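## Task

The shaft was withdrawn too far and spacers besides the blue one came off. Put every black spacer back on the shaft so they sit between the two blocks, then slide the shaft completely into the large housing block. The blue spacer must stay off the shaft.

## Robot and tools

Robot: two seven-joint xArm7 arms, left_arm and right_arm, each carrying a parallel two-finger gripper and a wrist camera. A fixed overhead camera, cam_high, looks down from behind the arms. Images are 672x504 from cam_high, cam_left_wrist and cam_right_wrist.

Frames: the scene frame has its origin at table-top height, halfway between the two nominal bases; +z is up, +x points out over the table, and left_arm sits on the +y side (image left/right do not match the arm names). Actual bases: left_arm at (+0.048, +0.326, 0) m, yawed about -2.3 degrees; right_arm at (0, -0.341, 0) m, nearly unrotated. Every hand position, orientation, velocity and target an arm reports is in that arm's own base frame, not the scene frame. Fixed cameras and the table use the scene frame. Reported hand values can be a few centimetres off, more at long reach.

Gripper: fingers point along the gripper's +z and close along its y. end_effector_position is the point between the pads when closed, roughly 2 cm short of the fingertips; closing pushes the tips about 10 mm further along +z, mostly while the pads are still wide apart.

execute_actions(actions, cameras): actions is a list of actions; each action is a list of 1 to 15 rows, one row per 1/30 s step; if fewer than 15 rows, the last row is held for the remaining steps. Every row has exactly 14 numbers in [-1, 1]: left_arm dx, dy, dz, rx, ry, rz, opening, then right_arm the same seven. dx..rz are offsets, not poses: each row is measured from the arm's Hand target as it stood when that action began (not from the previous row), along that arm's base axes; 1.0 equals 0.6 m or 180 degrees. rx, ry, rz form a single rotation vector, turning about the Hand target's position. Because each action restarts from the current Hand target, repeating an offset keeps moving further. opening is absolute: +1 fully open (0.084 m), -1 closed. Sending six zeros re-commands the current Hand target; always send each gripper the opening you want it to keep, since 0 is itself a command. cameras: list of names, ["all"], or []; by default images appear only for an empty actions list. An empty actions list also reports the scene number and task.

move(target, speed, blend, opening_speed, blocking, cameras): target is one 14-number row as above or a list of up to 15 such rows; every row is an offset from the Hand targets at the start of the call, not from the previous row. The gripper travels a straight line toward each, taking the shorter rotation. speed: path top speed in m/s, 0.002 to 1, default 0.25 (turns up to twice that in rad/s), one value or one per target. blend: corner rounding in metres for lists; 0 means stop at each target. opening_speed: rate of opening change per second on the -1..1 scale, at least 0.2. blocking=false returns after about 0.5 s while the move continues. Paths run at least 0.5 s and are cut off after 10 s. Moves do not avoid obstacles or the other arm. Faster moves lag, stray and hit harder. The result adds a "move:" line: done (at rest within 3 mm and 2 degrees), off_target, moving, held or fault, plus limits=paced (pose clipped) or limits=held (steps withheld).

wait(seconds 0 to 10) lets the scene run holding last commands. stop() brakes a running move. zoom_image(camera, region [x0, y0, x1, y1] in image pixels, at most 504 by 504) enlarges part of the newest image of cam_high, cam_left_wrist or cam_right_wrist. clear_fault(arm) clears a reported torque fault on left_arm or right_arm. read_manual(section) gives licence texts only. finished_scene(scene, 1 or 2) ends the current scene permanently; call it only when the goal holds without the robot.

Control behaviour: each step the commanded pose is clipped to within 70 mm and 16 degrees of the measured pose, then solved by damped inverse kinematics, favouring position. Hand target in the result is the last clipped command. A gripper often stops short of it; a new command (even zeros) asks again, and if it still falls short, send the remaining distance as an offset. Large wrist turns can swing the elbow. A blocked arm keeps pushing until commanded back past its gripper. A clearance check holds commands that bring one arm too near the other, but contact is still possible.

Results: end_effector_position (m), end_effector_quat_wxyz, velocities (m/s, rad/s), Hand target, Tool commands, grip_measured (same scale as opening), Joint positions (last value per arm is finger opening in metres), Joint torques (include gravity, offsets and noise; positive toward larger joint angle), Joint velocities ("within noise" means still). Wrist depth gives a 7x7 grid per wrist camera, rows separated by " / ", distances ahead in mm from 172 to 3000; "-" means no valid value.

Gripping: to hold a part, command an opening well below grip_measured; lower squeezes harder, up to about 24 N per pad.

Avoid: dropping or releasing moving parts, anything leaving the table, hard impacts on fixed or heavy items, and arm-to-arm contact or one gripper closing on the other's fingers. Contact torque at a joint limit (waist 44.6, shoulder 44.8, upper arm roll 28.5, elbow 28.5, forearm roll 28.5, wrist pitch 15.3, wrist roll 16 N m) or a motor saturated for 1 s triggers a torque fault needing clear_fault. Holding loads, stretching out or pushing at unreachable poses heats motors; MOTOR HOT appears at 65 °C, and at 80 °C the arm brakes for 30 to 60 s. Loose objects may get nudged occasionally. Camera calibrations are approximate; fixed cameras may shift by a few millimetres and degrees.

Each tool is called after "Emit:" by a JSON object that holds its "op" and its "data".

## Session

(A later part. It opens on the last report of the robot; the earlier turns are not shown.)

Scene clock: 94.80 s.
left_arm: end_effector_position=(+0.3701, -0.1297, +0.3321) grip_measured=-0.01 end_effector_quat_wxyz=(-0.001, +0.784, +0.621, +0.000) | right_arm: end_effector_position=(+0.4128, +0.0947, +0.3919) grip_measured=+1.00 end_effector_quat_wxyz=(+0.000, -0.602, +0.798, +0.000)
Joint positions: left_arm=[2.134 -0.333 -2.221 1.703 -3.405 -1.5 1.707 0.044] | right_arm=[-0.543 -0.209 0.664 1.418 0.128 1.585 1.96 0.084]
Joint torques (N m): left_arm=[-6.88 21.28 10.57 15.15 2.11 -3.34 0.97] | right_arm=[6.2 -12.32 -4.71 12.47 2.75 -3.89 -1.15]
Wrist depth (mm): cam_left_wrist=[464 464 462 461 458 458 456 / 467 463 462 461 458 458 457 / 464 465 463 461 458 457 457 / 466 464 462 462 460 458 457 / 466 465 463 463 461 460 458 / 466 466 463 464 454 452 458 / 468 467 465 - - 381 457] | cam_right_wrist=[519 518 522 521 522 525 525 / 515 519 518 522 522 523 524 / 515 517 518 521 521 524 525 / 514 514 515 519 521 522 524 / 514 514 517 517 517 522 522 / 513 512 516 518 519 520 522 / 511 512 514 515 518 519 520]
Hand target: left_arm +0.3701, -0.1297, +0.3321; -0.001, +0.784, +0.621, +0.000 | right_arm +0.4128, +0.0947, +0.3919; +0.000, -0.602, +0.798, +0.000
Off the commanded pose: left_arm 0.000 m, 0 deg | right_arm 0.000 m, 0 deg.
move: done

Emit:
{"op": "move", "data": {"target": [[0.36,-0.037,0.208,-0.033,-0.3317,0,-0.3,0,0,0,0,0,0,1],[0.36,-0.037,0.625,-0.0667,-0.663,0,-0.3,0,0,0,0,0,0,1]], "speed": 0.5, "blend": 0.03, "cameras": ["cam_high"]}}

Scene clock: 99.13 s.
left_arm: end_effector_position=(+0.5861, -0.1519, +0.7071) grip_measured=-0.01 end_effector_quat_wxyz=(+0.603, +0.393, +0.311, +0.621) | right_arm: end_effector_position=(+0.4128, +0.0947, +0.3919) grip_measured=+1.00 end_effector_quat_wxyz=(+0.000, -0.602, +0.798, +0.000)
Joint positions: left_arm=[1.374 -0.742 -1.149 1.488 -3.167 0.399 0.942 0.044] | right_arm=[-0.543 -0.209 0.664 1.418 0.128 1.585 1.96 0.084]
Joint torques (N m): left_arm=[5.99 6 14.41 14.64 -1.92 4 1.05] | right_arm=[6.2 -12.07 -4.74 12.48 2.68 -3.82 -1.16]
Wrist depth (mm): cam_left_wrist=[1040 1108 1211 1302 1414 1557 1449 / 1053 1130 1220 1327 1443 1585 1474 / 1061 1153 1235 1335 1465 1600 1503 / 1053 1155 1230 1348 1468 1642 1523 / 936 1153 1264 1372 1496 1669 1529 / 968 1168 1257 1375 1516 1698 1567 / 1096 1164 1290 - - 1736 1578] | cam_right_wrist=[516 519 521 519 524 522 526 / 516 517 521 522 524 526 527 / 514 515 519 518 521 524 523 / 514 517 517 519 522 523 523 / 514 513 517 517 520 522 523 / 512 512 518 518 519 520 523 / 512 511 516 515 520 520 521]
Hand target: left_arm +0.5861, -0.1519, +0.7071; +0.603, +0.393, +0.311, +0.621 | right_arm +0.4128, +0.0947, +0.3919; +0.000, -0.602, +0.798, +0.000
Off the commanded pose: left_arm 0.000 m, 0 deg | right_arm 0.000 m, 0 deg.
move: done; limits=paced
Images, in order (width x height): cam_high 672x504.

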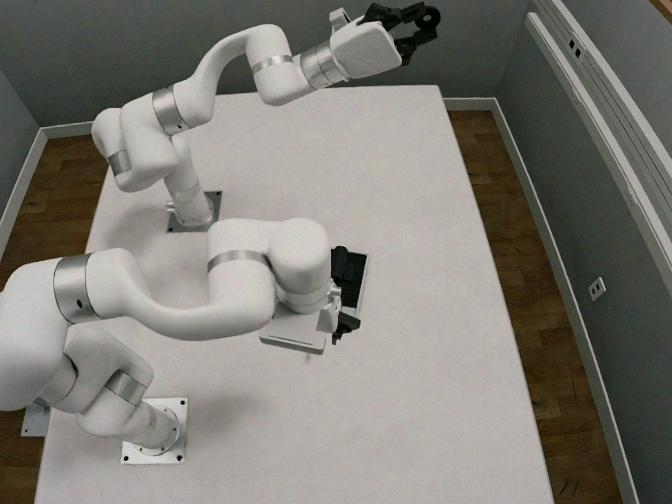

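Emit:
{"op": "move", "data": {"target": [[-0.01,-0.2,-0.128,0.331,-0.032,-0.023,-0.3,0,0,0,0,0,0,1],[-0.01,-0.2,-0.345,0.662,-0.064,-0.047,-0.3,0,0,0,0,0,0,1],[-0.01,0,-0.46,0.99,-0.0955,-0.07,-0.3,0,0,0,0,0,0,1],[-0.36,0.037,-0.625,0.862,-0.083,-0.5,-0.3,0,0,0,0,0,0,1]], "speed": 0.6, "blend": 0.03, "cameras": ["cam_high"]}}

Scene clock: 103.57 s.
left_arm: end_effector_position=(+0.3701, -0.1297, +0.3321) grip_measured=-0.01 end_effector_quat_wxyz=(+0.002, -0.623, +0.782, +0.000) | right_arm: end_effector_position=(+0.4128, +0.0947, +0.3919) grip_measured=+1.00 end_effector_quat_wxyz=(+0.000, -0.602, +0.798, +0.000)
Joint positions: left_arm=[1.447 -1.159 -0.932 1.209 -0.913 1.946 2.301 0.044] | right_arm=[-0.543 -0.209 0.664 1.418 0.128 1.585 1.96 0.084]
Joint torques (N m): left_arm=[-7.11 9.71 17.69 8.07 2.07 0.04 1.1] | right_arm=[6.15 -12.08 -4.91 12.46 2.51 -3.99 -1.22]
Wrist depth (mm): cam_left_wrist=[462 460 370 451 456 455 453 / 463 462 373 451 458 457 455 / 465 463 374 452 458 459 455 / 467 465 448 454 460 460 456 / 468 466 464 463 462 461 458 / 470 466 466 465 463 462 461 / 470 469 466 - - 461 461] | cam_right_wrist=[517 517 518 522 524 524 525 / 517 518 519 520 524 524 524 / 516 517 518 520 522 524 525 / 516 516 518 521 520 519 524 / 512 515 517 517 519 520 522 / 513 514 515 517 520 519 522 / 514 513 514 514 519 519 522]
Hand target: left_arm +0.3701, -0.1297, +0.3321; +0.002, -0.623, +0.782, +0.000 | right_arm +0.4128, +0.0947, +0.3919; +0.000, -0.602, +0.798, +0.000
Off the commanded pose: left_arm 0.000 m, 0 deg | right_arm 0.000 m, 0 deg.
move: done
Images, in order (width x height): cam_high 672x504.

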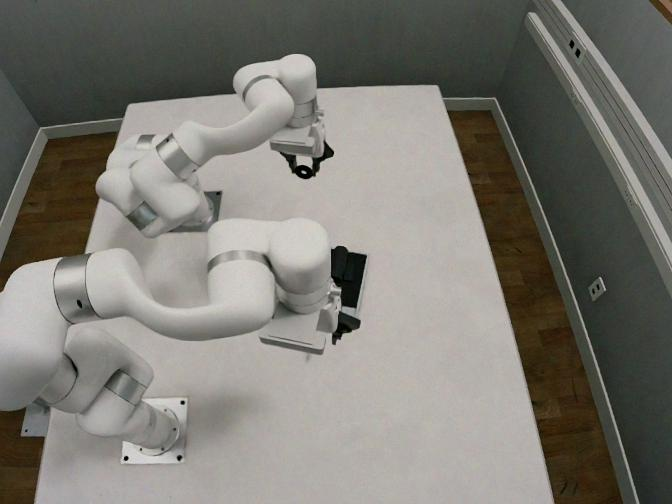

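Emit:
{"op": "move", "data": {"target": [[0.0,-0.1,-0.0,0,0,0.5,-0.3,0,0,0,0,0,0,1],[0.14,-0.42,-0.17,0,0,1.0,-0.3,0,0,0,0,0,0,1]], "speed": 0.3, "blend": 0.03, "cameras": ["cam_high","cam_left_wrist"]}}

Emit:
{"op": "zoom_image", "data": {"camera": "cam_left_wrist", "region": [230, 130, 480, 380]}}

Scene clock: 109.67 s.
left_arm: end_effector_position=(+0.4541, -0.3817, +0.2301) grip_measured=-0.01 end_effector_quat_wxyz=(+0.000, +0.782, +0.623, -0.002) | right_arm: end_effector_position=(+0.4128, +0.0947, +0.3919) grip_measured=+1.00 end_effector_quat_wxyz=(+0.000, -0.602, +0.798, +0.000)
Joint positions: left_arm=[1.72 -1.516 -1.031 1.778 -1.636 2.112 -1.408 0.044] | right_arm=[-0.543 -0.209 0.664 1.418 0.128 1.585 1.96 0.084]
Joint torques (N m): left_arm=[6.64 31.3 19.29 -1.05 -1.98 -2.6 -0.57] | right_arm=[6.15 -12.24 -4.79 12.54 2.63 -3.94 -1.13]
Wrist depth (mm): cam_left_wrist=[362 360 350 263 347 355 353 / 362 361 351 263 349 355 354 / 361 360 351 262 349 355 353 / 362 361 352 351 349 355 355 / 363 362 353 270 352 356 356 / 362 362 362 275 358 357 356 / 363 363 361 - 359 358 355] | cam_right_wrist=[517 519 520 522 524 528 527 / 518 518 519 522 523 522 526 / 515 518 519 519 523 523 525 / 514 516 517 518 519 520 524 / 514 513 515 520 519 520 521 / 512 513 514 516 519 522 521 / 511 514 514 514 520 519 519]
Hand target: left_arm +0.4541, -0.3817, +0.2301; +0.000, +0.782, +0.623, -0.002 | right_arm +0.4128, +0.0947, +0.3919; +0.000, -0.602, +0.798, +0.000
Off the commanded pose: left_arm 0.000 m, 0 deg | right_arm 0.000 m, 0 deg.
move: done
camera_calibration:
cam_left_wrist: T_world_to_cam=[[0.977115, -0.211239, -0.0249811, -0.484003], [-0.211538, -0.977319, -0.0099735, -0.201213], [-0.0223077, 0.0150297, -0.999638, 0.382324], [0, 0, 0, 1]] pos_world=[0.438891, -0.304636, 0.368088]
Images, in order (width x height): cam_high 672x504, cam_left_wrist 672x504.

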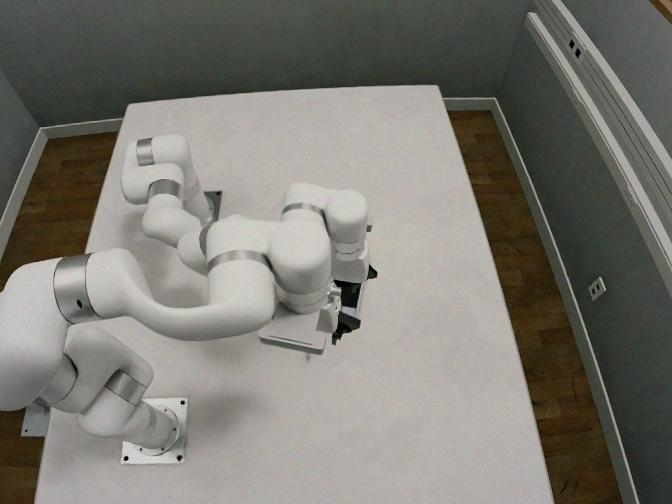

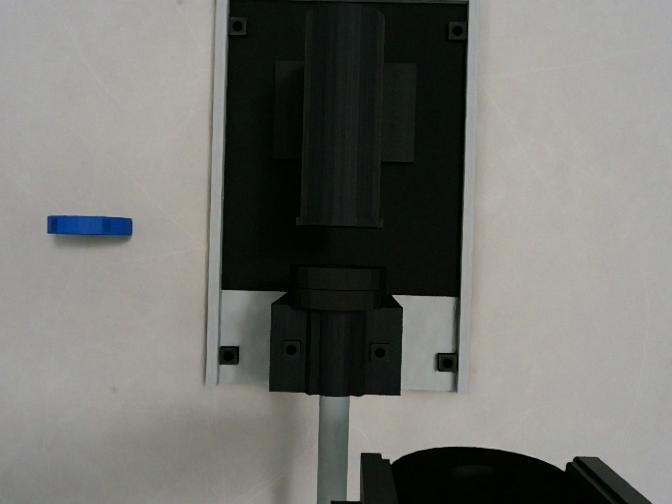

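Scaled by 2.016 from the camera's 672x504 image, which has a finer 960x720 frame.

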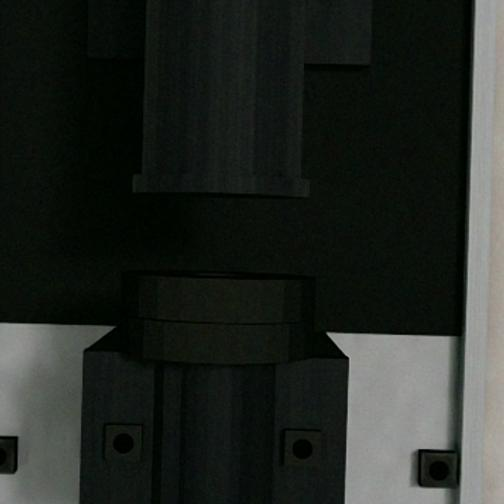

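Emit:
{"op": "move", "data": {"target": [[-0.0358,0.1193,-0.05,0,0,-0.0045,-0.3,0,0,0,0,0,0,1]], "speed": 0.12}}

Emit:
{"op": "move", "data": {"target": [[0,0,-0.085,0,0,0,-0.3,0,0,0,0,0,0,1]], "speed": 0.05, "cameras": ["cam_left_wrist","cam_high"]}}

Emit:
{"op": "zoom_image", "data": {"camera": "cam_left_wrist", "region": [290, 250, 672, 504]}}

Scene clock: 111.90 s.
left_arm: end_effector_position=(+0.4326, -0.3101, +0.2001) grip_measured=-0.01 end_effector_quat_wxyz=(+0.000, +0.786, +0.618, -0.002) | right_arm: end_effector_position=(+0.4128, +0.0947, +0.3919) grip_measured=+1.00 end_effector_quat_wxyz=(+0.000, -0.602, +0.798, +0.000)
Joint positions: left_arm=[1.614 -1.644 -1.025 1.432 -1.574 2.124 -1.172 0.044] | right_arm=[-0.543 -0.209 0.664 1.418 0.128 1.585 1.96 0.084]
Joint torques (N m): left_arm=[-6.91 19.09 24.72 -6.76 -0.48 -3.45 1.02] | right_arm=[6.17 -12.45 -4.89 12.5 2.62 -3.91 -1.17]
Wrist depth (mm): cam_left_wrist=[331 331 330 328 327 326 325 / 332 330 330 321 320 319 325 / 333 332 330 320 237 319 326 / 333 331 331 321 237 319 326 / 334 331 331 322 237 320 326 / 333 332 332 322 253 320 327 / 334 333 332 - - 322 326] | cam_right_wrist=[515 517 521 520 523 525 528 / 518 520 519 519 523 524 528 / 514 517 519 522 522 523 526 / 513 514 516 520 522 521 524 / 513 515 517 517 520 520 523 / 512 515 515 517 520 521 523 / 512 514 513 515 519 518 519]
Hand target: left_arm +0.4326, -0.3101, +0.2001; +0.000, +0.786, +0.618, -0.002 | right_arm +0.4128, +0.0947, +0.3919; +0.000, -0.602, +0.798, +0.000
Off the commanded pose: left_arm 0.000 m, 0 deg | right_arm 0.000 m, 0 deg.
move: done

Scene clock: 113.27 s.
left_arm: end_effector_position=(+0.4326, -0.3101, +0.1492) grip_measured=-0.01 end_effector_quat_wxyz=(+0.000, +0.786, +0.618, -0.002) | right_arm: end_effector_position=(+0.4128, +0.0947, +0.3919) grip_measured=+1.00 end_effector_quat_wxyz=(+0.000, -0.602, +0.798, +0.000)
Joint positions: left_arm=[1.567 -1.733 -1.098 1.352 -1.642 2.067 -1.174 0.044] | right_arm=[-0.543 -0.209 0.664 1.418 0.128 1.585 1.96 0.084]
Joint torques (N m): left_arm=[-6.63 18.94 21.59 -7.68 -2.03 -3.39 -0.79] | right_arm=[6.12 -12.17 -4.97 12.38 2.43 -3.9 -1.16]
Wrist depth (mm): cam_left_wrist=[281 280 279 278 277 276 275 / 281 280 280 270 269 268 275 / 281 280 280 271 182 263 275 / 282 280 280 271 182 263 276 / 282 281 280 271 182 269 276 / 282 282 280 272 182 269 276 / 283 282 281 - - 271 276] | cam_right_wrist=[515 518 519 523 523 522 528 / 516 517 519 521 521 522 526 / 517 518 517 518 522 523 526 / 514 515 516 518 521 523 525 / 517 515 515 517 517 522 522 / 512 514 515 518 518 520 523 / 511 513 514 516 518 518 522]
Hand target: left_arm +0.4326, -0.3101, +0.1491; +0.000, +0.786, +0.618, -0.002 | right_arm +0.4128, +0.0947, +0.3919; +0.000, -0.602, +0.798, +0.000
Off the commanded pose: left_arm 0.000 m, 0 deg | right_arm 0.000 m, 0 deg.
move: done
camera_calibration:
cam_left_wrist: T_world_to_cam=[[0.974031, -0.22502, -0.0250991, -0.452775], [-0.225323, -0.974234, -0.00993247, -0.129723], [-0.0222174, 0.0153299, -0.999636, 0.29985], [0, 0, 0, 1]] pos_world=[0.418449, -0.232861, 0.287088]
Images, in order (width x height): cam_high 672x504, cam_left_wrist 672x504.

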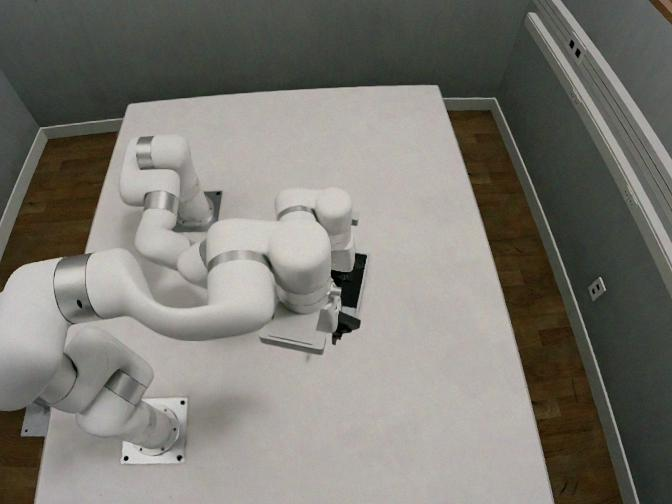

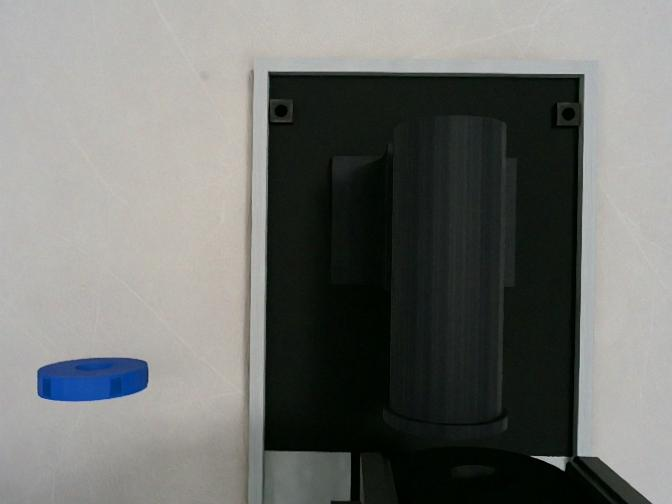

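Scaled by 1.319 from the camera's 672x504 image, which has a finer 960x720 frame.

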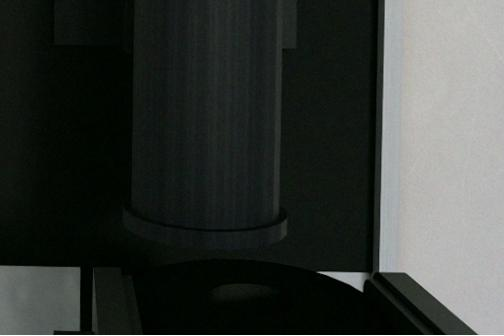

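Emit:
{"op": "move", "data": {"target": [[-0.0026,-0.0063,-0.013,0,0,0,-0.3,0,0,0,0,0,0,1]], "speed": 0.05, "cameras": ["cam_left_wrist"]}}

Emit:
{"op": "zoom_image", "data": {"camera": "cam_left_wrist", "region": [340, 380, 620, 504]}}

Scene clock: 114.77 s.
left_arm: end_effector_position=(+0.4311, -0.3139, +0.1414) grip_measured=-0.01 end_effector_quat_wxyz=(+0.000, +0.786, +0.618, -0.002) | right_arm: end_effector_position=(+0.4128, +0.0947, +0.3919) grip_measured=+1.00 end_effector_quat_wxyz=(+0.000, -0.602, +0.798, +0.000)
Joint positions: left_arm=[1.555 -1.746 -1.11 1.345 -1.655 2.058 -1.185 0.044] | right_arm=[-0.543 -0.209 0.664 1.418 0.128 1.585 1.96 0.084]
Joint torques (N m): left_arm=[-7.11 18.44 21.93 -7.93 -2.09 -3.42 -0.66] | right_arm=[6.19 -12.16 -5.04 12.52 2.68 -3.79 -1.14]
Wrist depth (mm): cam_left_wrist=[272 272 271 271 269 269 268 / 273 272 271 263 181 261 267 / 274 273 272 263 174 255 268 / 274 273 272 263 175 256 268 / 274 273 272 264 175 261 269 / 274 273 273 264 175 262 269 / 275 273 273 - - 262 269] | cam_right_wrist=[517 517 520 523 525 526 528 / 517 517 519 521 523 523 525 / 515 515 519 518 520 523 525 / 514 516 517 519 521 521 524 / 514 515 516 518 519 520 522 / 513 515 514 517 519 521 521 / 513 512 514 516 520 519 522]
Hand target: left_arm +0.4311, -0.3139, +0.1413; +0.000, +0.786, +0.618, -0.002 | right_arm +0.4128, +0.0947, +0.3919; +0.000, -0.602, +0.798, +0.000
Off the commanded pose: left_arm 0.000 m, 0 deg | right_arm 0.000 m, 0 deg.
move: done
camera_calibration:
cam_left_wrist: T_world_to_cam=[[0.974028, -0.225021, -0.0251965, -0.452337], [-0.225325, -0.974233, -0.00990995, -0.133846], [-0.0223173, 0.01533, -0.999633, 0.292118], [0, 0, 0, 1]] pos_world=[0.41695, -0.236661, 0.279287]
Images, in order (width x height): cam_left_wrist 672x504.

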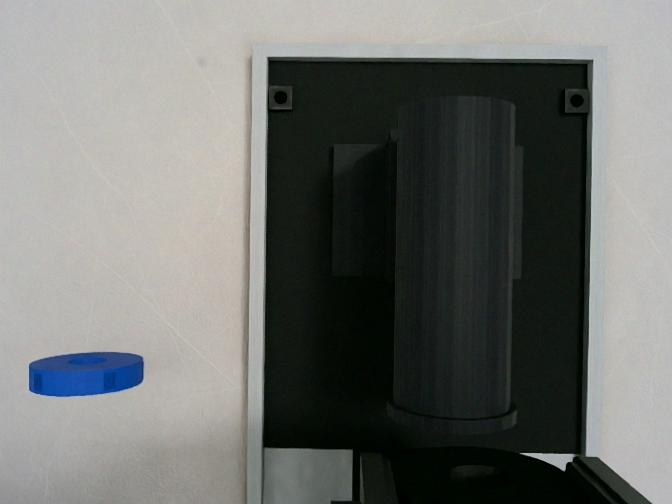

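Scaled by 1.800 from the camera's 672x504 image, which has a finer 960x720 frame.

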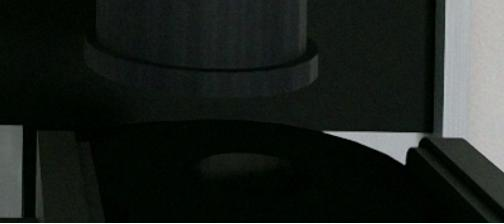

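Emit:
{"op": "move", "data": {"target": [[-0.0004,-0.0017,-0.0355,0,0,0,-0.3,0,0,0,0,0,0,1]], "speed": 0.03, "cameras": ["cam_left_wrist"]}}

Emit:
{"op": "zoom_image", "data": {"camera": "cam_left_wrist", "region": [340, 380, 620, 504]}}

Scene clock: 116.10 s.
left_arm: end_effector_position=(+0.4308, -0.3149, +0.1201) grip_measured=-0.01 end_effector_quat_wxyz=(+0.000, +0.786, +0.618, -0.002) | right_arm: end_effector_position=(+0.4128, +0.0947, +0.3919) grip_measured=+1.00 end_effector_quat_wxyz=(+0.000, -0.602, +0.798, +0.000)
Joint positions: left_arm=[1.536 -1.779 -1.144 1.322 -1.687 2.034 -1.191 0.044] | right_arm=[-0.543 -0.209 0.664 1.418 0.128 1.585 1.96 0.084]
Joint torques (N m): left_arm=[-6.9 18.3 22.17 -8.54 -2.24 -3.34 -0.67] | right_arm=[6.09 -12.01 -4.98 12.61 2.55 -3.93 -1.18]
Wrist depth (mm): cam_left_wrist=[252 251 250 241 248 247 246 / 252 251 250 242 - 240 246 / 253 251 251 241 - 240 247 / 252 251 251 242 - 240 247 / 253 252 243 243 - 240 247 / 234 252 243 243 - 241 248 / 253 252 252 - - - 247] | cam_right_wrist=[515 518 519 522 525 523 526 / 516 518 521 522 524 524 526 / 516 518 519 519 522 524 524 / 513 516 518 520 523 522 524 / 512 514 515 518 519 524 525 / 513 513 513 518 519 522 522 / 510 512 515 517 519 520 520]
Hand target: left_arm +0.4308, -0.3149, +0.1200; +0.000, +0.786, +0.618, -0.002 | right_arm +0.4128, +0.0947, +0.3919; +0.000, -0.602, +0.798, +0.000
Off the commanded pose: left_arm 0.000 m, 0 deg | right_arm 0.000 m, 0 deg.
move: done
camera_calibration:
cam_left_wrist: T_world_to_cam=[[0.974031, -0.22502, -0.0250991, -0.452832], [-0.225323, -0.974234, -0.00993247, -0.135094], [-0.0222174, 0.0153299, -0.999636, 0.270794], [0, 0, 0, 1]] pos_world=[0.416649, -0.237661, 0.257988]
Images, in order (width x height): cam_left_wrist 672x504.

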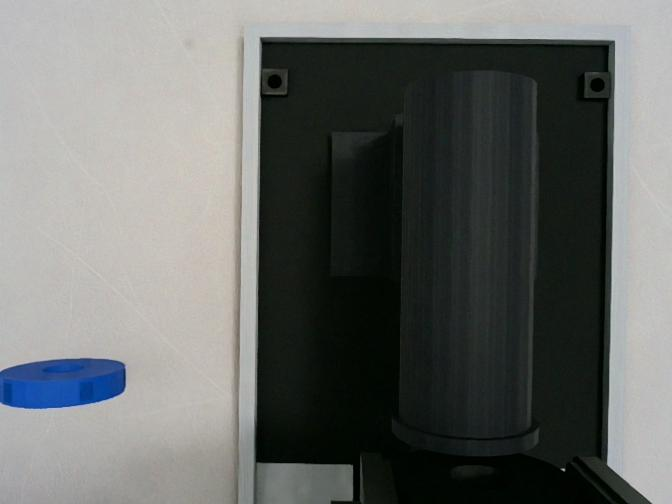

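Scaled by 1.800 from the camera's 672x504 image, which has a finer 960x720 frame.

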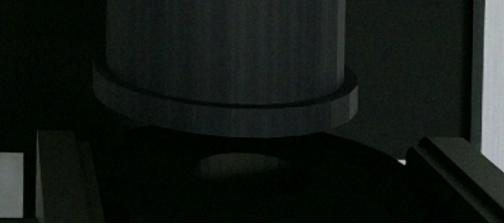

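Emit:
{"op": "move", "data": {"target": [[0,0,-0.0333,0,0,0,-0.3,0,0,0,0,0,0,1]], "speed": 0.02}}

Emit:
{"op": "move", "data": {"target": [[0,0,-0.0133,0,0,0,-0.3,0,0,0,0,0,0,1]], "speed": 0.02, "cameras": ["cam_left_wrist"]}}

Emit:
{"op": "zoom_image", "data": {"camera": "cam_left_wrist", "region": [340, 380, 620, 504]}}

Scene clock: 117.67 s.
left_arm: end_effector_position=(+0.4309, -0.3150, +0.1001) grip_measured=-0.01 end_effector_quat_wxyz=(+0.000, +0.786, +0.618, -0.002) | right_arm: end_effector_position=(+0.4128, +0.0947, +0.3919) grip_measured=+1.00 end_effector_quat_wxyz=(+0.000, -0.602, +0.798, +0.000)
Joint positions: left_arm=[1.519 -1.81 -1.177 1.302 -1.717 2.01 -1.196 0.044] | right_arm=[-0.543 -0.209 0.664 1.418 0.128 1.585 1.96 0.084]
Joint torques (N m): left_arm=[-7.6 15.19 15.67 -7.65 -1.55 -2.05 -0.68] | right_arm=[6.36 -12.19 -5.02 12.31 2.55 -3.78 -1.14]
Wrist depth (mm): cam_left_wrist=[232 231 220 219 218 217 220 / 232 232 222 - - 220 219 / 232 232 223 - - 220 220 / 233 232 223 - - 221 221 / 233 233 223 - - 221 221 / 202 232 223 - - 221 221 / 234 233 223 - - - 221] | cam_right_wrist=[515 519 519 523 522 524 526 / 516 518 519 521 521 526 525 / 515 518 516 522 520 523 526 / 514 516 519 517 521 524 524 / 515 514 517 517 519 520 522 / 513 516 515 517 517 520 522 / 511 513 514 516 517 520 524]
Hand target: left_arm +0.4308, -0.3149, +0.1000; +0.000, +0.786, +0.618, -0.002 | right_arm +0.4128, +0.0947, +0.3919; +0.000, -0.602, +0.798, +0.000
Off the commanded pose: left_arm 0.000 m, 0 deg | right_arm 0.000 m, 0 deg.
move: done

Scene clock: 118.40 s.
left_arm: end_effector_position=(+0.4308, -0.3149, +0.0921) grip_measured=-0.01 end_effector_quat_wxyz=(+0.000, +0.786, +0.618, -0.002) | right_arm: end_effector_position=(+0.4128, +0.0947, +0.3919) grip_measured=+1.00 end_effector_quat_wxyz=(+0.000, -0.602, +0.798, +0.000)
Joint positions: left_arm=[1.513 -1.822 -1.191 1.296 -1.729 2 -1.199 0.044] | right_arm=[-0.543 -0.209 0.664 1.418 0.128 1.585 1.96 0.084]
Joint torques (N m): left_arm=[-7.26 10.83 5.77 -5.69 -1.6 -0.75 -0.73] | right_arm=[6.41 -12.12 -4.8 12.52 2.59 -3.78 -1.04]
Wrist depth (mm): cam_left_wrist=[224 223 214 214 213 212 209 / 224 224 214 - - - 212 / 224 224 215 - - - 213 / 225 224 215 - - - 213 / 225 224 215 - - - 213 / 211 225 215 - - - 213 / 226 225 216 - - - 213] | cam_right_wrist=[516 519 518 522 523 524 525 / 516 516 519 521 523 526 525 / 516 517 520 519 522 524 525 / 515 517 515 518 521 522 522 / 514 514 516 519 522 523 524 / 515 512 515 517 521 520 522 / 511 512 512 515 518 518 522]
Hand target: left_arm +0.4308, -0.3149, +0.0921; +0.000, +0.786, +0.618, -0.002 | right_arm +0.4128, +0.0947, +0.3919; +0.000, -0.602, +0.798, +0.000
Off the commanded pose: left_arm 0.000 m, 0 deg | right_arm 0.000 m, 0 deg.
move: done
camera_calibration:
cam_left_wrist: T_world_to_cam=[[0.974031, -0.22502, -0.0250991, -0.453533], [-0.225323, -0.974234, -0.00993247, -0.135372], [-0.0222174, 0.0153299, -0.999636, 0.242904], [0, 0, 0, 1]] pos_world=[0.416649, -0.237661, 0.230088]
Images, in order (width x height): cam_left_wrist 672x504.

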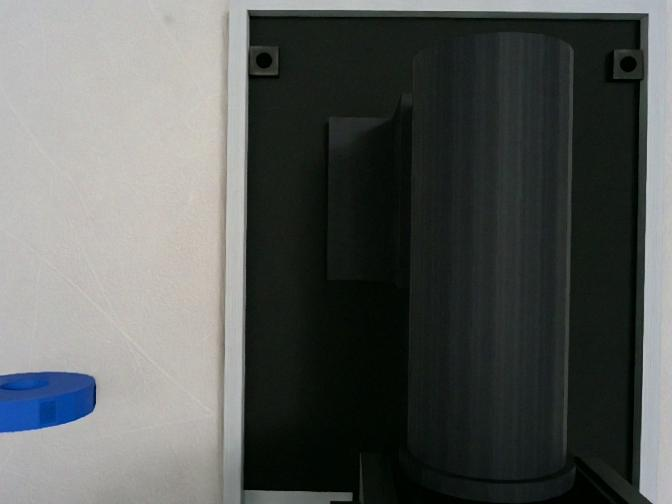

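Scaled by 1.800 from the camera's 672x504 image, which has a finer 960x720 frame.

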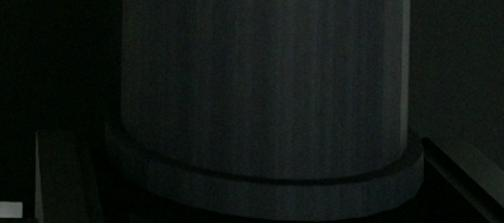

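Emit:
{"op": "move", "data": {"target": [0,0,0,0,0,0,-0.3,0.013,0.107,-0.287,0,0,0,0], "cameras": ["cam_right_wrist","cam_high"]}}

Scene clock: 120.13 s.
left_arm: end_effector_position=(+0.4308, -0.3149, +0.0921) grip_measured=-0.01 end_effector_quat_wxyz=(+0.000, +0.786, +0.618, -0.002) | right_arm: end_effector_position=(+0.4206, +0.1589, +0.2197) grip_measured=-0.01 end_effector_quat_wxyz=(+0.000, -0.602, +0.798, +0.000)
Joint positions: left_arm=[1.513 -1.822 -1.191 1.296 -1.729 2 -1.199 0.044] | right_arm=[-0.482 -0.089 0.821 1.025 0.074 1.088 2.151 0.044]
Joint torques (N m): left_arm=[-7.11 10.11 4.76 -4.44 -1.09 -0.58 -0.61] | right_arm=[4.02 -3.85 0.86 18.84 -1.97 -3.86 1.59]
Wrist depth (mm): cam_left_wrist=[224 223 214 213 212 212 209 / 224 223 214 - - - 212 / 224 223 215 - - - 212 / 225 224 215 - - - 213 / 225 224 215 - - - 212 / 210 224 215 - - - 213 / 226 225 215 - - - 213] | cam_right_wrist=[346 348 349 350 351 353 354 / 346 347 349 350 350 351 353 / 345 347 348 349 350 350 352 / 345 346 347 348 349 351 352 / 344 346 347 348 349 350 350 / 344 344 347 348 348 349 351 / 344 344 344 347 347 349 350]
Hand target: left_arm +0.4308, -0.3149, +0.0921; +0.000, +0.786, +0.618, -0.002 | right_arm +0.4206, +0.1589, +0.2197; +0.000, -0.602, +0.798, +0.000
Off the commanded pose: left_arm 0.000 m, 0 deg | right_arm 0.000 m, 0 deg.
move: done
camera_calibration:
cam_right_wrist: T_world_to_cam=[[-0.96553, 0.259819, 0.0156799, 0.388167], [0.259882, 0.965638, 0.00210327, -0.19636], [-0.0145946, 0.00610568, -0.999875, 0.357778], [0, 0, 0, 1]] pos_world=[0.431039, 0.0865757, 0.35206]
Images, in order (width x height): cam_high 672x504, cam_right_wrist 672x504.

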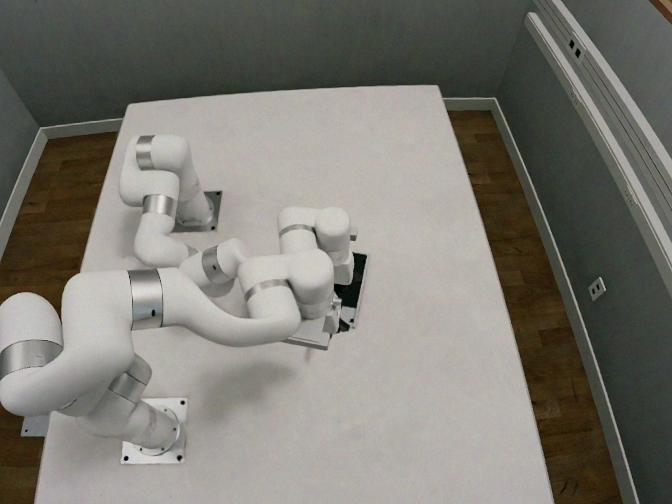

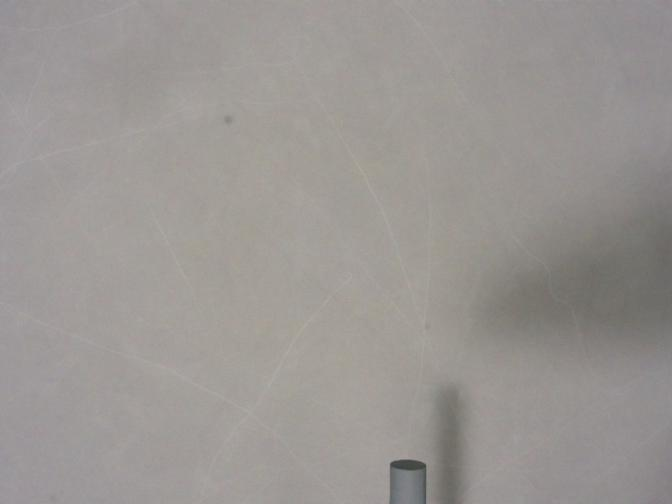

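Emit:
{"op": "move", "data": {"target": [[0,0,0,0,0,0,-0.3,0.0102,0.0595,0,0,0,0,0],[0,0,0,0,0,0,-0.3,0.0102,0.0595,-0.233,0,0,0,0]], "speed": 0.1, "blend": 0.01, "cameras": ["cam_right_wrist"]}}

Emit:
{"op": "move", "data": {"target": [0,0,0,0,0,0,-0.3,0,0,0,0,0,0,-0.95], "opening_speed": 0.5}}

Scene clock: 122.97 s.
left_arm: end_effector_position=(+0.4308, -0.3149, +0.0921) grip_measured=-0.01 end_effector_quat_wxyz=(+0.000, +0.786, +0.618, -0.002) | right_arm: end_effector_position=(+0.4267, +0.1946, +0.0799) grip_measured=-0.01 end_effector_quat_wxyz=(+0.000, -0.602, +0.798, +0.000)
Joint positions: left_arm=[1.513 -1.822 -1.191 1.296 -1.729 2 -1.199 0.044] | right_arm=[-0.361 0.303 0.803 0.923 -0.324 0.737 2.511 0.044]
Joint torques (N m): left_arm=[-7.6 10.87 4.53 -2.32 0.29 -0.35 -0.48] | right_arm=[6.68 -7.81 1.93 16.61 -1.95 -3.77 1.47]
Wrist depth (mm): cam_left_wrist=[224 223 214 213 212 212 209 / 224 223 214 - - - 212 / 224 223 215 - - - 212 / 225 224 215 - - - 213 / 225 224 215 - - - 213 / 210 224 215 - - - 213 / 225 224 215 - - - 213] | cam_right_wrist=[209 209 210 210 210 212 212 / 208 209 209 210 210 211 212 / 208 208 209 210 210 211 211 / 207 208 209 209 210 211 212 / 207 207 208 209 209 210 211 / 207 207 208 209 209 210 210 / 206 207 207 208 209 209 210]
Hand target: left_arm +0.4308, -0.3149, +0.0921; +0.000, +0.786, +0.618, -0.002 | right_arm +0.4267, +0.1946, +0.0799; +0.000, -0.602, +0.798, +0.000
Off the commanded pose: left_arm 0.000 m, 0 deg | right_arm 0.000 m, 0 deg.
move: done
camera_calibration:
cam_right_wrist: T_world_to_cam=[[-0.96553, 0.259819, 0.0156799, 0.386973], [0.259882, 0.965638, 0.00210327, -0.232125], [-0.0145946, 0.00610568, -0.999875, 0.217867], [0, 0, 0, 1]] pos_world=[0.437139, 0.122276, 0.21226]
Images, in order (width x height): cam_right_wrist 672x504.

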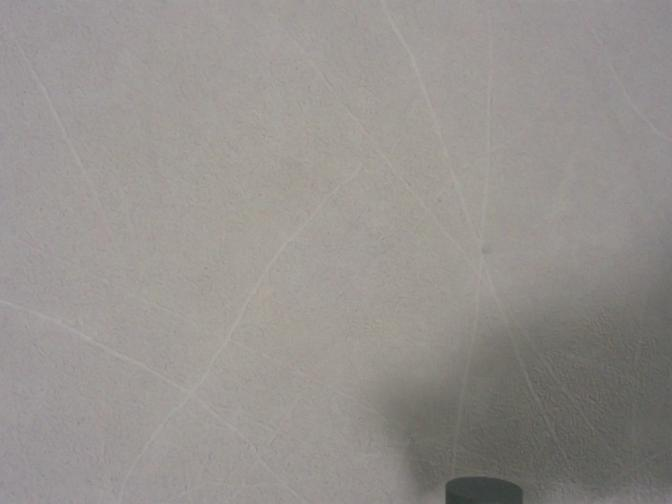

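Scene clock: 125.07 s.
left_arm: end_effector_position=(+0.4308, -0.3149, +0.0920) grip_measured=-0.01 end_effector_quat_wxyz=(+0.000, +0.786, +0.618, -0.002) | right_arm: end_effector_position=(+0.4268, +0.1946, +0.0799) grip_measured=-0.69 end_effector_quat_wxyz=(+0.000, -0.602, +0.798, +0.000)
Joint positions: left_arm=[1.513 -1.822 -1.191 1.296 -1.729 2 -1.199 0.044] | right_arm=[-0.361 0.303 0.803 0.924 -0.324 0.737 2.511 0.014]
Joint torques (N m): left_arm=[-7.68 17.05 16.69 -0.6 2.12 0.84 -0.5] | right_arm=[12.93 -20.48 17.48 3.4 5.56 7.92 0.93]
Wrist depth (mm): cam_left_wrist=[224 223 214 213 213 212 209 / 224 223 214 - - - 212 / 224 223 214 - - - 212 / 224 223 215 - - - 212 / 225 223 215 - - - 212 / 210 224 215 - - - 213 / 225 224 216 - - - 213] | cam_right_wrist=[209 209 210 210 211 212 212 / 208 209 209 210 210 211 212 / 208 209 209 209 210 211 211 / 208 208 209 209 210 210 211 / 208 208 208 209 209 210 210 / 207 207 208 209 209 210 210 / 206 207 207 208 208 209 210]
Hand target: left_arm +0.4308, -0.3149, +0.0921; +0.000, +0.786, +0.618, -0.002 | right_arm +0.4267, +0.1946, +0.0799; +0.000, -0.602, +0.798, +0.000
Off the commanded pose: left_arm 0.000 m, 0 deg | right_arm 0.000 m, 0 deg.
move: done

Emit:
{"op": "move", "data": {"target": [0,0,0,0,0,0,-0.3,0.0069,0.024,0,0,0,0,-0.98], "speed": 0.03, "cameras": ["cam_right_wrist","cam_left_wrist"]}}

Scene clock: 126.00 s.
left_arm: end_effector_position=(+0.4308, -0.3149, +0.0921) grip_measured=-0.01 end_effector_quat_wxyz=(+0.000, +0.786, +0.618, -0.002) | right_arm: end_effector_position=(+0.4296, +0.2047, +0.0799) grip_measured=-0.69 end_effector_quat_wxyz=(+0.000, -0.602, +0.798, +0.000)
Joint positions: left_arm=[1.513 -1.822 -1.191 1.296 -1.729 2 -1.199 0.044] | right_arm=[-0.333 0.327 0.796 0.951 -0.343 0.749 2.54 0.014]
Joint torques (N m): left_arm=[-8.43 19.36 16.17 -1.32 0.29 1.5 -0.46] | right_arm=[5.3 -18.43 21.44 5.5 5.72 -0.85 -1.38]
Wrist depth (mm): cam_left_wrist=[224 223 214 213 213 212 209 / 224 223 214 - - - 212 / 224 223 214 - - - 212 / 224 224 215 - - - 212 / 224 224 215 - - - 212 / 210 224 215 - - - 213 / 225 224 215 - - - 213] | cam_right_wrist=[208 209 210 210 211 211 212 / 208 208 209 210 211 211 212 / 208 208 209 209 210 211 211 / 207 208 209 209 210 210 211 / 207 207 208 208 209 210 210 / 206 207 208 208 209 210 210 / 206 207 207 208 208 209 210]
Hand target: left_arm +0.4308, -0.3149, +0.0921; +0.000, +0.786, +0.618, -0.002 | right_arm +0.4296, +0.2045, +0.0799; +0.000, -0.602, +0.798, +0.000 (not the last commanded pose)
Off the commanded pose: left_arm 0.000 m, 0 deg | right_arm 0.004 m, 0 deg.
move: held (right_arm; a check stopped the path); limits=held
pose unreachable (left arm): on one or more control steps of this call, first in action 0 (counted from 0), this arm could not follow its commanded pose, so it was not sent that pose on those steps. It may still have moved: this result reports where it is.
cause: moving toward the commanded pose would bring a part of the arm too close to another arm (a part of this arm just beyond joint 5 (forearm roll) and a part of the right arm just beyond its joint 6 (wrist pitch), at the place that arm was heading or pushing toward when its own hold began).
pose unreachable (right arm): on one or more control steps of this call, first in action 0 (counted from 0), this arm could not follow its commanded pose, so it was not sent that pose on those steps. It may still have moved: this result reports where it is.
cause: moving toward the commanded pose would bring a part of the arm too close to another arm (a part of this arm just beyond joint 6 (wrist pitch) and a part of the left arm just beyond its joint 5 (forearm roll), 7 mm apart when this arm was first held).
camera_calibration:
cam_left_wrist: T_world_to_cam=[[0.974031, -0.225018, -0.0251216, -0.453529], [-0.225323, -0.974232, -0.0100299, -0.13535], [-0.0222174, 0.0154299, -0.999634, 0.242828], [0, 0, 0, 1]] pos_world=[0.416649, -0.237662, 0.229988]
cam_right_wrist: T_world_to_cam=[[-0.965533, 0.25981, 0.0156168, 0.387165], [0.259881, 0.965637, 0.00263806, -0.242744], [-0.0143948, 0.00660565, -0.999875, 0.217694], [0, 0, 0, 1]] pos_world=[0.440039, 0.132375, 0.212261]
Images, in order (width x height): cam_left_wrist 672x504, cam_right_wrist 672x504.

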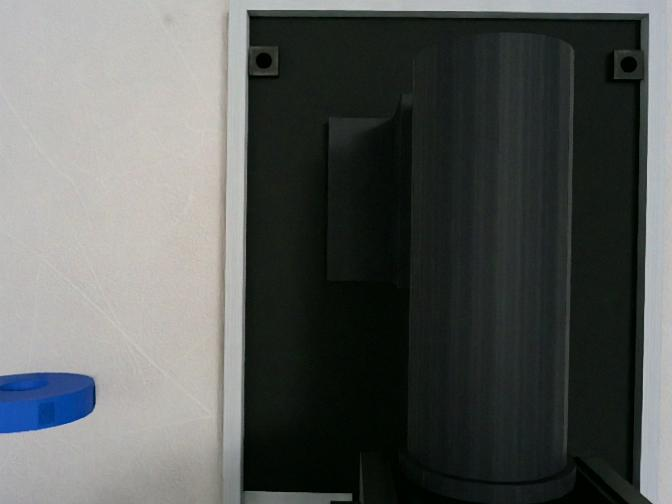

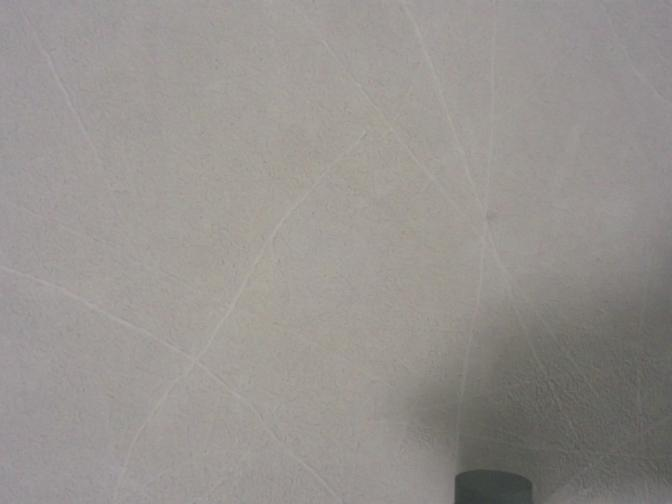

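Emit:
{"op": "move", "data": {"target": [0,0,0,0,0,0,-0.3,0,0,0,0,0,0,-0.3], "opening_speed": 1}}

Emit:
{"op": "move", "data": {"target": [[0,0,0,0,0,0,-0.3,-0.0083,-0.0288,0,0.2137,-0.0611,0,-0.3]], "speed": 0.3, "cameras": ["cam_right_wrist","cam_high"]}}

Scene clock: 127.73 s.
left_arm: end_effector_position=(+0.4308, -0.3150, +0.0921) grip_measured=-0.01 end_effector_quat_wxyz=(+0.000, +0.786, +0.618, -0.002) | right_arm: end_effector_position=(+0.4295, +0.2045, +0.0799) grip_measured=-0.32 end_effector_quat_wxyz=(+0.000, -0.602, +0.798, +0.000)
Joint positions: left_arm=[1.513 -1.822 -1.191 1.296 -1.729 2 -1.199 0.044] | right_arm=[-0.333 0.326 0.796 0.951 -0.342 0.749 2.54 0.03]
Joint torques (N m): left_arm=[-8.05 19.82 12.41 -2.06 -1.14 1.94 -0.2] | right_arm=[-2.26 -11.83 2.35 16.46 -2.07 -3.66 -0.88]
Wrist depth (mm): cam_left_wrist=[223 223 214 213 212 211 209 / 224 223 214 - - - 212 / 224 223 214 - - - 212 / 224 224 215 - - - 212 / 225 224 214 - - - 213 / 210 224 215 - - - 212 / 225 224 215 - - - 213] | cam_right_wrist=[209 209 210 211 211 212 212 / 208 209 209 210 210 212 212 / 208 208 209 209 210 211 211 / 207 208 208 209 210 210 211 / 207 208 208 209 209 210 210 / 207 207 208 208 209 209 210 / 206 207 207 208 208 209 210]
Hand target: left_arm +0.4308, -0.3149, +0.0921; +0.000, +0.786, +0.618, -0.002 | right_arm +0.4296, +0.2045, +0.0799; +0.000, -0.602, +0.798, +0.000
Off the commanded pose: left_arm 0.000 m, 0 deg | right_arm 0.000 m, 0 deg.
move: done

Scene clock: 129.50 s.
left_arm: end_effector_position=(+0.4308, -0.3150, +0.0921) grip_measured=-0.01 end_effector_quat_wxyz=(+0.000, +0.786, +0.618, -0.002) | right_arm: end_effector_position=(+0.4246, +0.1872, +0.0799) grip_measured=-0.32 end_effector_quat_wxyz=(+0.273, -0.566, +0.750, +0.206)
Joint positions: left_arm=[1.513 -1.822 -1.191 1.296 -1.729 2 -1.199 0.044] | right_arm=[-1.145 0.627 1.35 0.583 0.259 0.158 1.666 0.03]
Joint torques (N m): left_arm=[-6.08 19.97 11.1 -3.01 -0.56 2.12 0.29] | right_arm=[-6.25 -3.21 8.28 6.39 -3.02 -3.45 -1.3]
Wrist depth (mm): cam_left_wrist=[224 223 214 213 212 212 209 / 224 223 214 - - - 212 / 224 223 214 - - - 212 / 224 224 214 - - - 212 / 225 224 215 - - - 212 / 210 224 215 - - - 212 / 225 224 215 - - - 213] | cam_right_wrist=[- - - - - - - / - - - - - - - / - - - - - - - / 179 179 179 179 180 179 180 / 188 188 189 189 190 190 190 / 211 212 213 213 207 214 208 / 233 234 235 235 236 236 237]
Hand target: left_arm +0.4308, -0.3149, +0.0921; +0.000, +0.786, +0.618, -0.002 | right_arm +0.4246, +0.1872, +0.0799; +0.273, -0.566, +0.750, +0.206
Off the commanded pose: left_arm 0.000 m, 0 deg | right_arm 0.000 m, 0 deg.
move: done
camera_calibration:
cam_right_wrist: T_world_to_cam=[[-0.967267, 0.253751, 0.00220362, 0.389739], [0.195414, 0.739295, 0.644404, -0.206094], [0.161889, 0.623741, -0.764682, 0.0085078], [0, 0, 0, 1]] pos_world=[0.415878, 0.0481608, 0.138455]
Images, in order (width x height): cam_high 672x504, cam_right_wrist 672x504.

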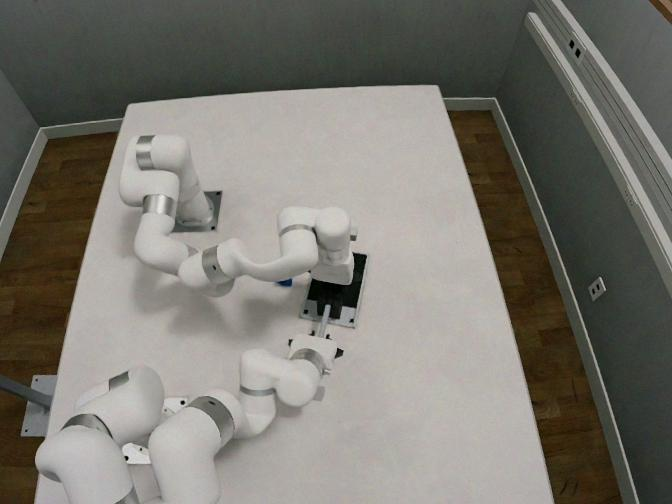

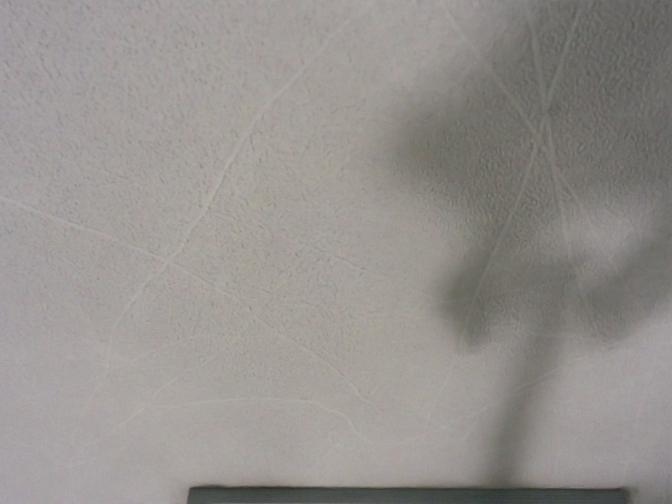

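Emit:
{"op": "move", "data": {"target": [[0,0,0,0,0,0,-0.3,0.0055,0.0192,0,0,0,0,-0.3]], "speed": 0.1}}

Emit:
{"op": "move", "data": {"target": [0,0,0,0,0,0,-0.3,0,0,0,0,0,0,-0.98], "opening_speed": 0.6}}

Emit:
{"op": "move", "data": {"target": [0,0,0,0,0,0,-0.3,0.0092,0.032,0,0,0,0,-0.98], "speed": 0.03, "cameras": ["cam_left_wrist","cam_right_wrist"]}}

Scene clock: 130.53 s.
left_arm: end_effector_position=(+0.4308, -0.3150, +0.0921) grip_measured=-0.01 end_effector_quat_wxyz=(+0.000, +0.786, +0.618, -0.002) | right_arm: end_effector_position=(+0.4279, +0.1987, +0.0799) grip_measured=-0.32 end_effector_quat_wxyz=(+0.273, -0.566, +0.750, +0.206)
Joint positions: left_arm=[1.513 -1.822 -1.191 1.296 -1.729 2 -1.199 0.044] | right_arm=[-1.089 0.627 1.328 0.6 0.265 0.142 1.683 0.03]
Joint torques (N m): left_arm=[-3.96 20.21 11.11 -3.93 -0.23 2.12 0.52] | right_arm=[6.55 -12.81 7.99 12.63 2.09 -3.51 1.45]
Wrist depth (mm): cam_left_wrist=[224 223 214 213 212 212 209 / 224 223 214 - - - 212 / 224 223 215 - - - 212 / 224 224 215 - - - 212 / 225 223 215 - - - 212 / 210 224 215 - - - 212 / 225 224 215 - - - 213] | cam_right_wrist=[- - - - - - - / - - - - - - - / - - - - - - - / 178 178 179 179 179 180 180 / 188 188 189 189 190 190 190 / 211 212 212 212 207 213 208 / 234 234 232 232 233 234 234]
Hand target: left_arm +0.4308, -0.3149, +0.0921; +0.000, +0.786, +0.618, -0.002 | right_arm +0.4279, +0.1987, +0.0799; +0.273, -0.566, +0.750, +0.206
Off the commanded pose: left_arm 0.000 m, 0 deg | right_arm 0.000 m, 0 deg.
move: done

Scene clock: 131.87 s.
left_arm: end_effector_position=(+0.4308, -0.3150, +0.0921) grip_measured=-0.01 end_effector_quat_wxyz=(+0.000, +0.786, +0.618, -0.002) | right_arm: end_effector_position=(+0.4280, +0.1987, +0.0799) grip_measured=-0.69 end_effector_quat_wxyz=(+0.273, -0.566, +0.750, +0.206)
Joint positions: left_arm=[1.513 -1.822 -1.191 1.296 -1.729 2 -1.199 0.044] | right_arm=[-1.089 0.626 1.328 0.6 0.265 0.142 1.683 0.014]
Joint torques (N m): left_arm=[-1.72 19.72 11.49 -4.37 0.17 1.85 0.72] | right_arm=[6.4 -10.3 19.39 -7.16 0.64 8.02 1.52]
Wrist depth (mm): cam_left_wrist=[224 223 214 213 212 212 209 / 224 223 214 - - - 212 / 224 223 215 - - - 212 / 224 224 214 - - - 212 / 224 223 215 - - - 212 / 210 224 215 - - - 213 / 225 224 215 - - - 213] | cam_right_wrist=[- - - - - - - / - - - - - - - / - - - - - - - / 179 179 179 180 180 180 180 / 189 189 189 190 190 190 190 / 212 213 213 213 207 214 208 / 235 235 232 233 233 234 234]
Hand target: left_arm +0.4308, -0.3149, +0.0921; +0.000, +0.786, +0.618, -0.002 | right_arm +0.4279, +0.1987, +0.0799; +0.273, -0.566, +0.750, +0.206
Off the commanded pose: left_arm 0.000 m, 0 deg | right_arm 0.000 m, 0 deg.
move: done

Scene clock: 132.93 s.
left_arm: end_effector_position=(+0.4309, -0.3149, +0.0921) grip_measured=-0.01 end_effector_quat_wxyz=(+0.000, +0.786, +0.618, -0.002) | right_arm: end_effector_position=(+0.4334, +0.2179, +0.0799) grip_measured=-0.69 end_effector_quat_wxyz=(+0.273, -0.566, +0.750, +0.206)
Joint positions: left_arm=[1.513 -1.822 -1.191 1.296 -1.729 2 -1.199 0.044] | right_arm=[-0.995 0.627 1.289 0.632 0.276 0.119 1.712 0.014]
Joint torques (N m): left_arm=[-19.11 19.85 12.04 10.28 -5.91 1.93 0.89] | right_arm=[28.15 1.42 29.26 8.28 0.26 1.31 1.59]
Wrist depth (mm): cam_left_wrist=[224 223 214 213 213 212 209 / 224 223 214 - - - 212 / 224 223 215 - - - 212 / 224 224 214 - - - 212 / 224 224 215 - - - 213 / 210 224 215 - - - 213 / 225 224 215 - - - 213] | cam_right_wrist=[- - - - - - - / - - - - - - - / - - - - - - - / 177 178 178 174 179 179 179 / 188 188 188 188 189 189 189 / 211 211 212 212 206 213 206 / 233 233 220 223 223 224 220]
Hand target: left_arm +0.4308, -0.3149, +0.0921; +0.000, +0.786, +0.618, -0.002 | right_arm +0.4334, +0.2179, +0.0799; +0.273, -0.566, +0.750, +0.206
Off the commanded pose: left_arm 0.000 m, 0 deg | right_arm 0.000 m, 0 deg.
move: done
camera_calibration:
cam_left_wrist: T_world_to_cam=[[0.97405, -0.224925, -0.0251982, -0.453595], [-0.225228, -0.974256, -0.00991185, -0.135399], [-0.02232, 0.01533, -0.999633, 0.242848], [0, 0, 0, 1]] pos_world=[0.416749, -0.237661, 0.229987]
cam_right_wrist: T_world_to_cam=[[-0.967286, 0.253679, 0.00214248, 0.39058], [0.19532, 0.73932, 0.644404, -0.230492], [0.161888, 0.623742, -0.764682, -0.0120813], [0, 0, 0, 1]] pos_world=[0.424778, 0.0788607, 0.138455]
Images, in order (width x height): cam_left_wrist 672x504, cam_right_wrist 672x504.

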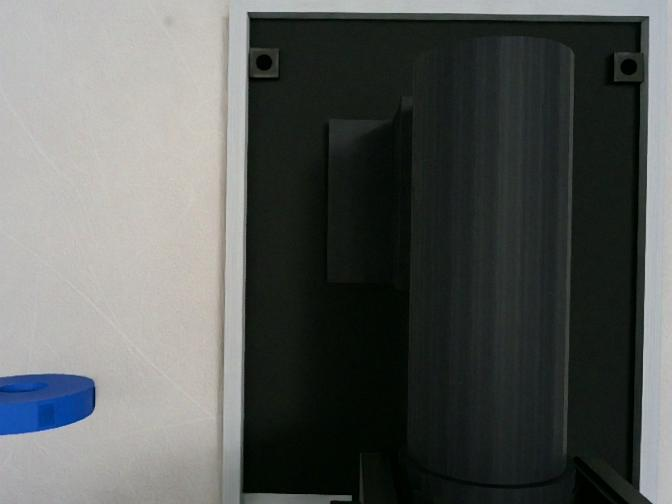

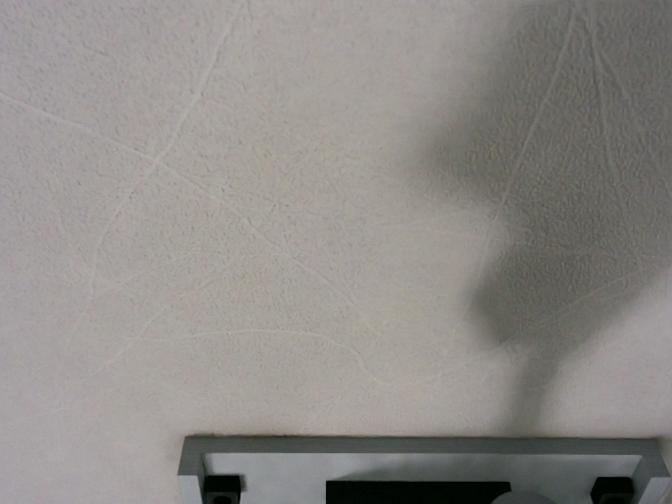

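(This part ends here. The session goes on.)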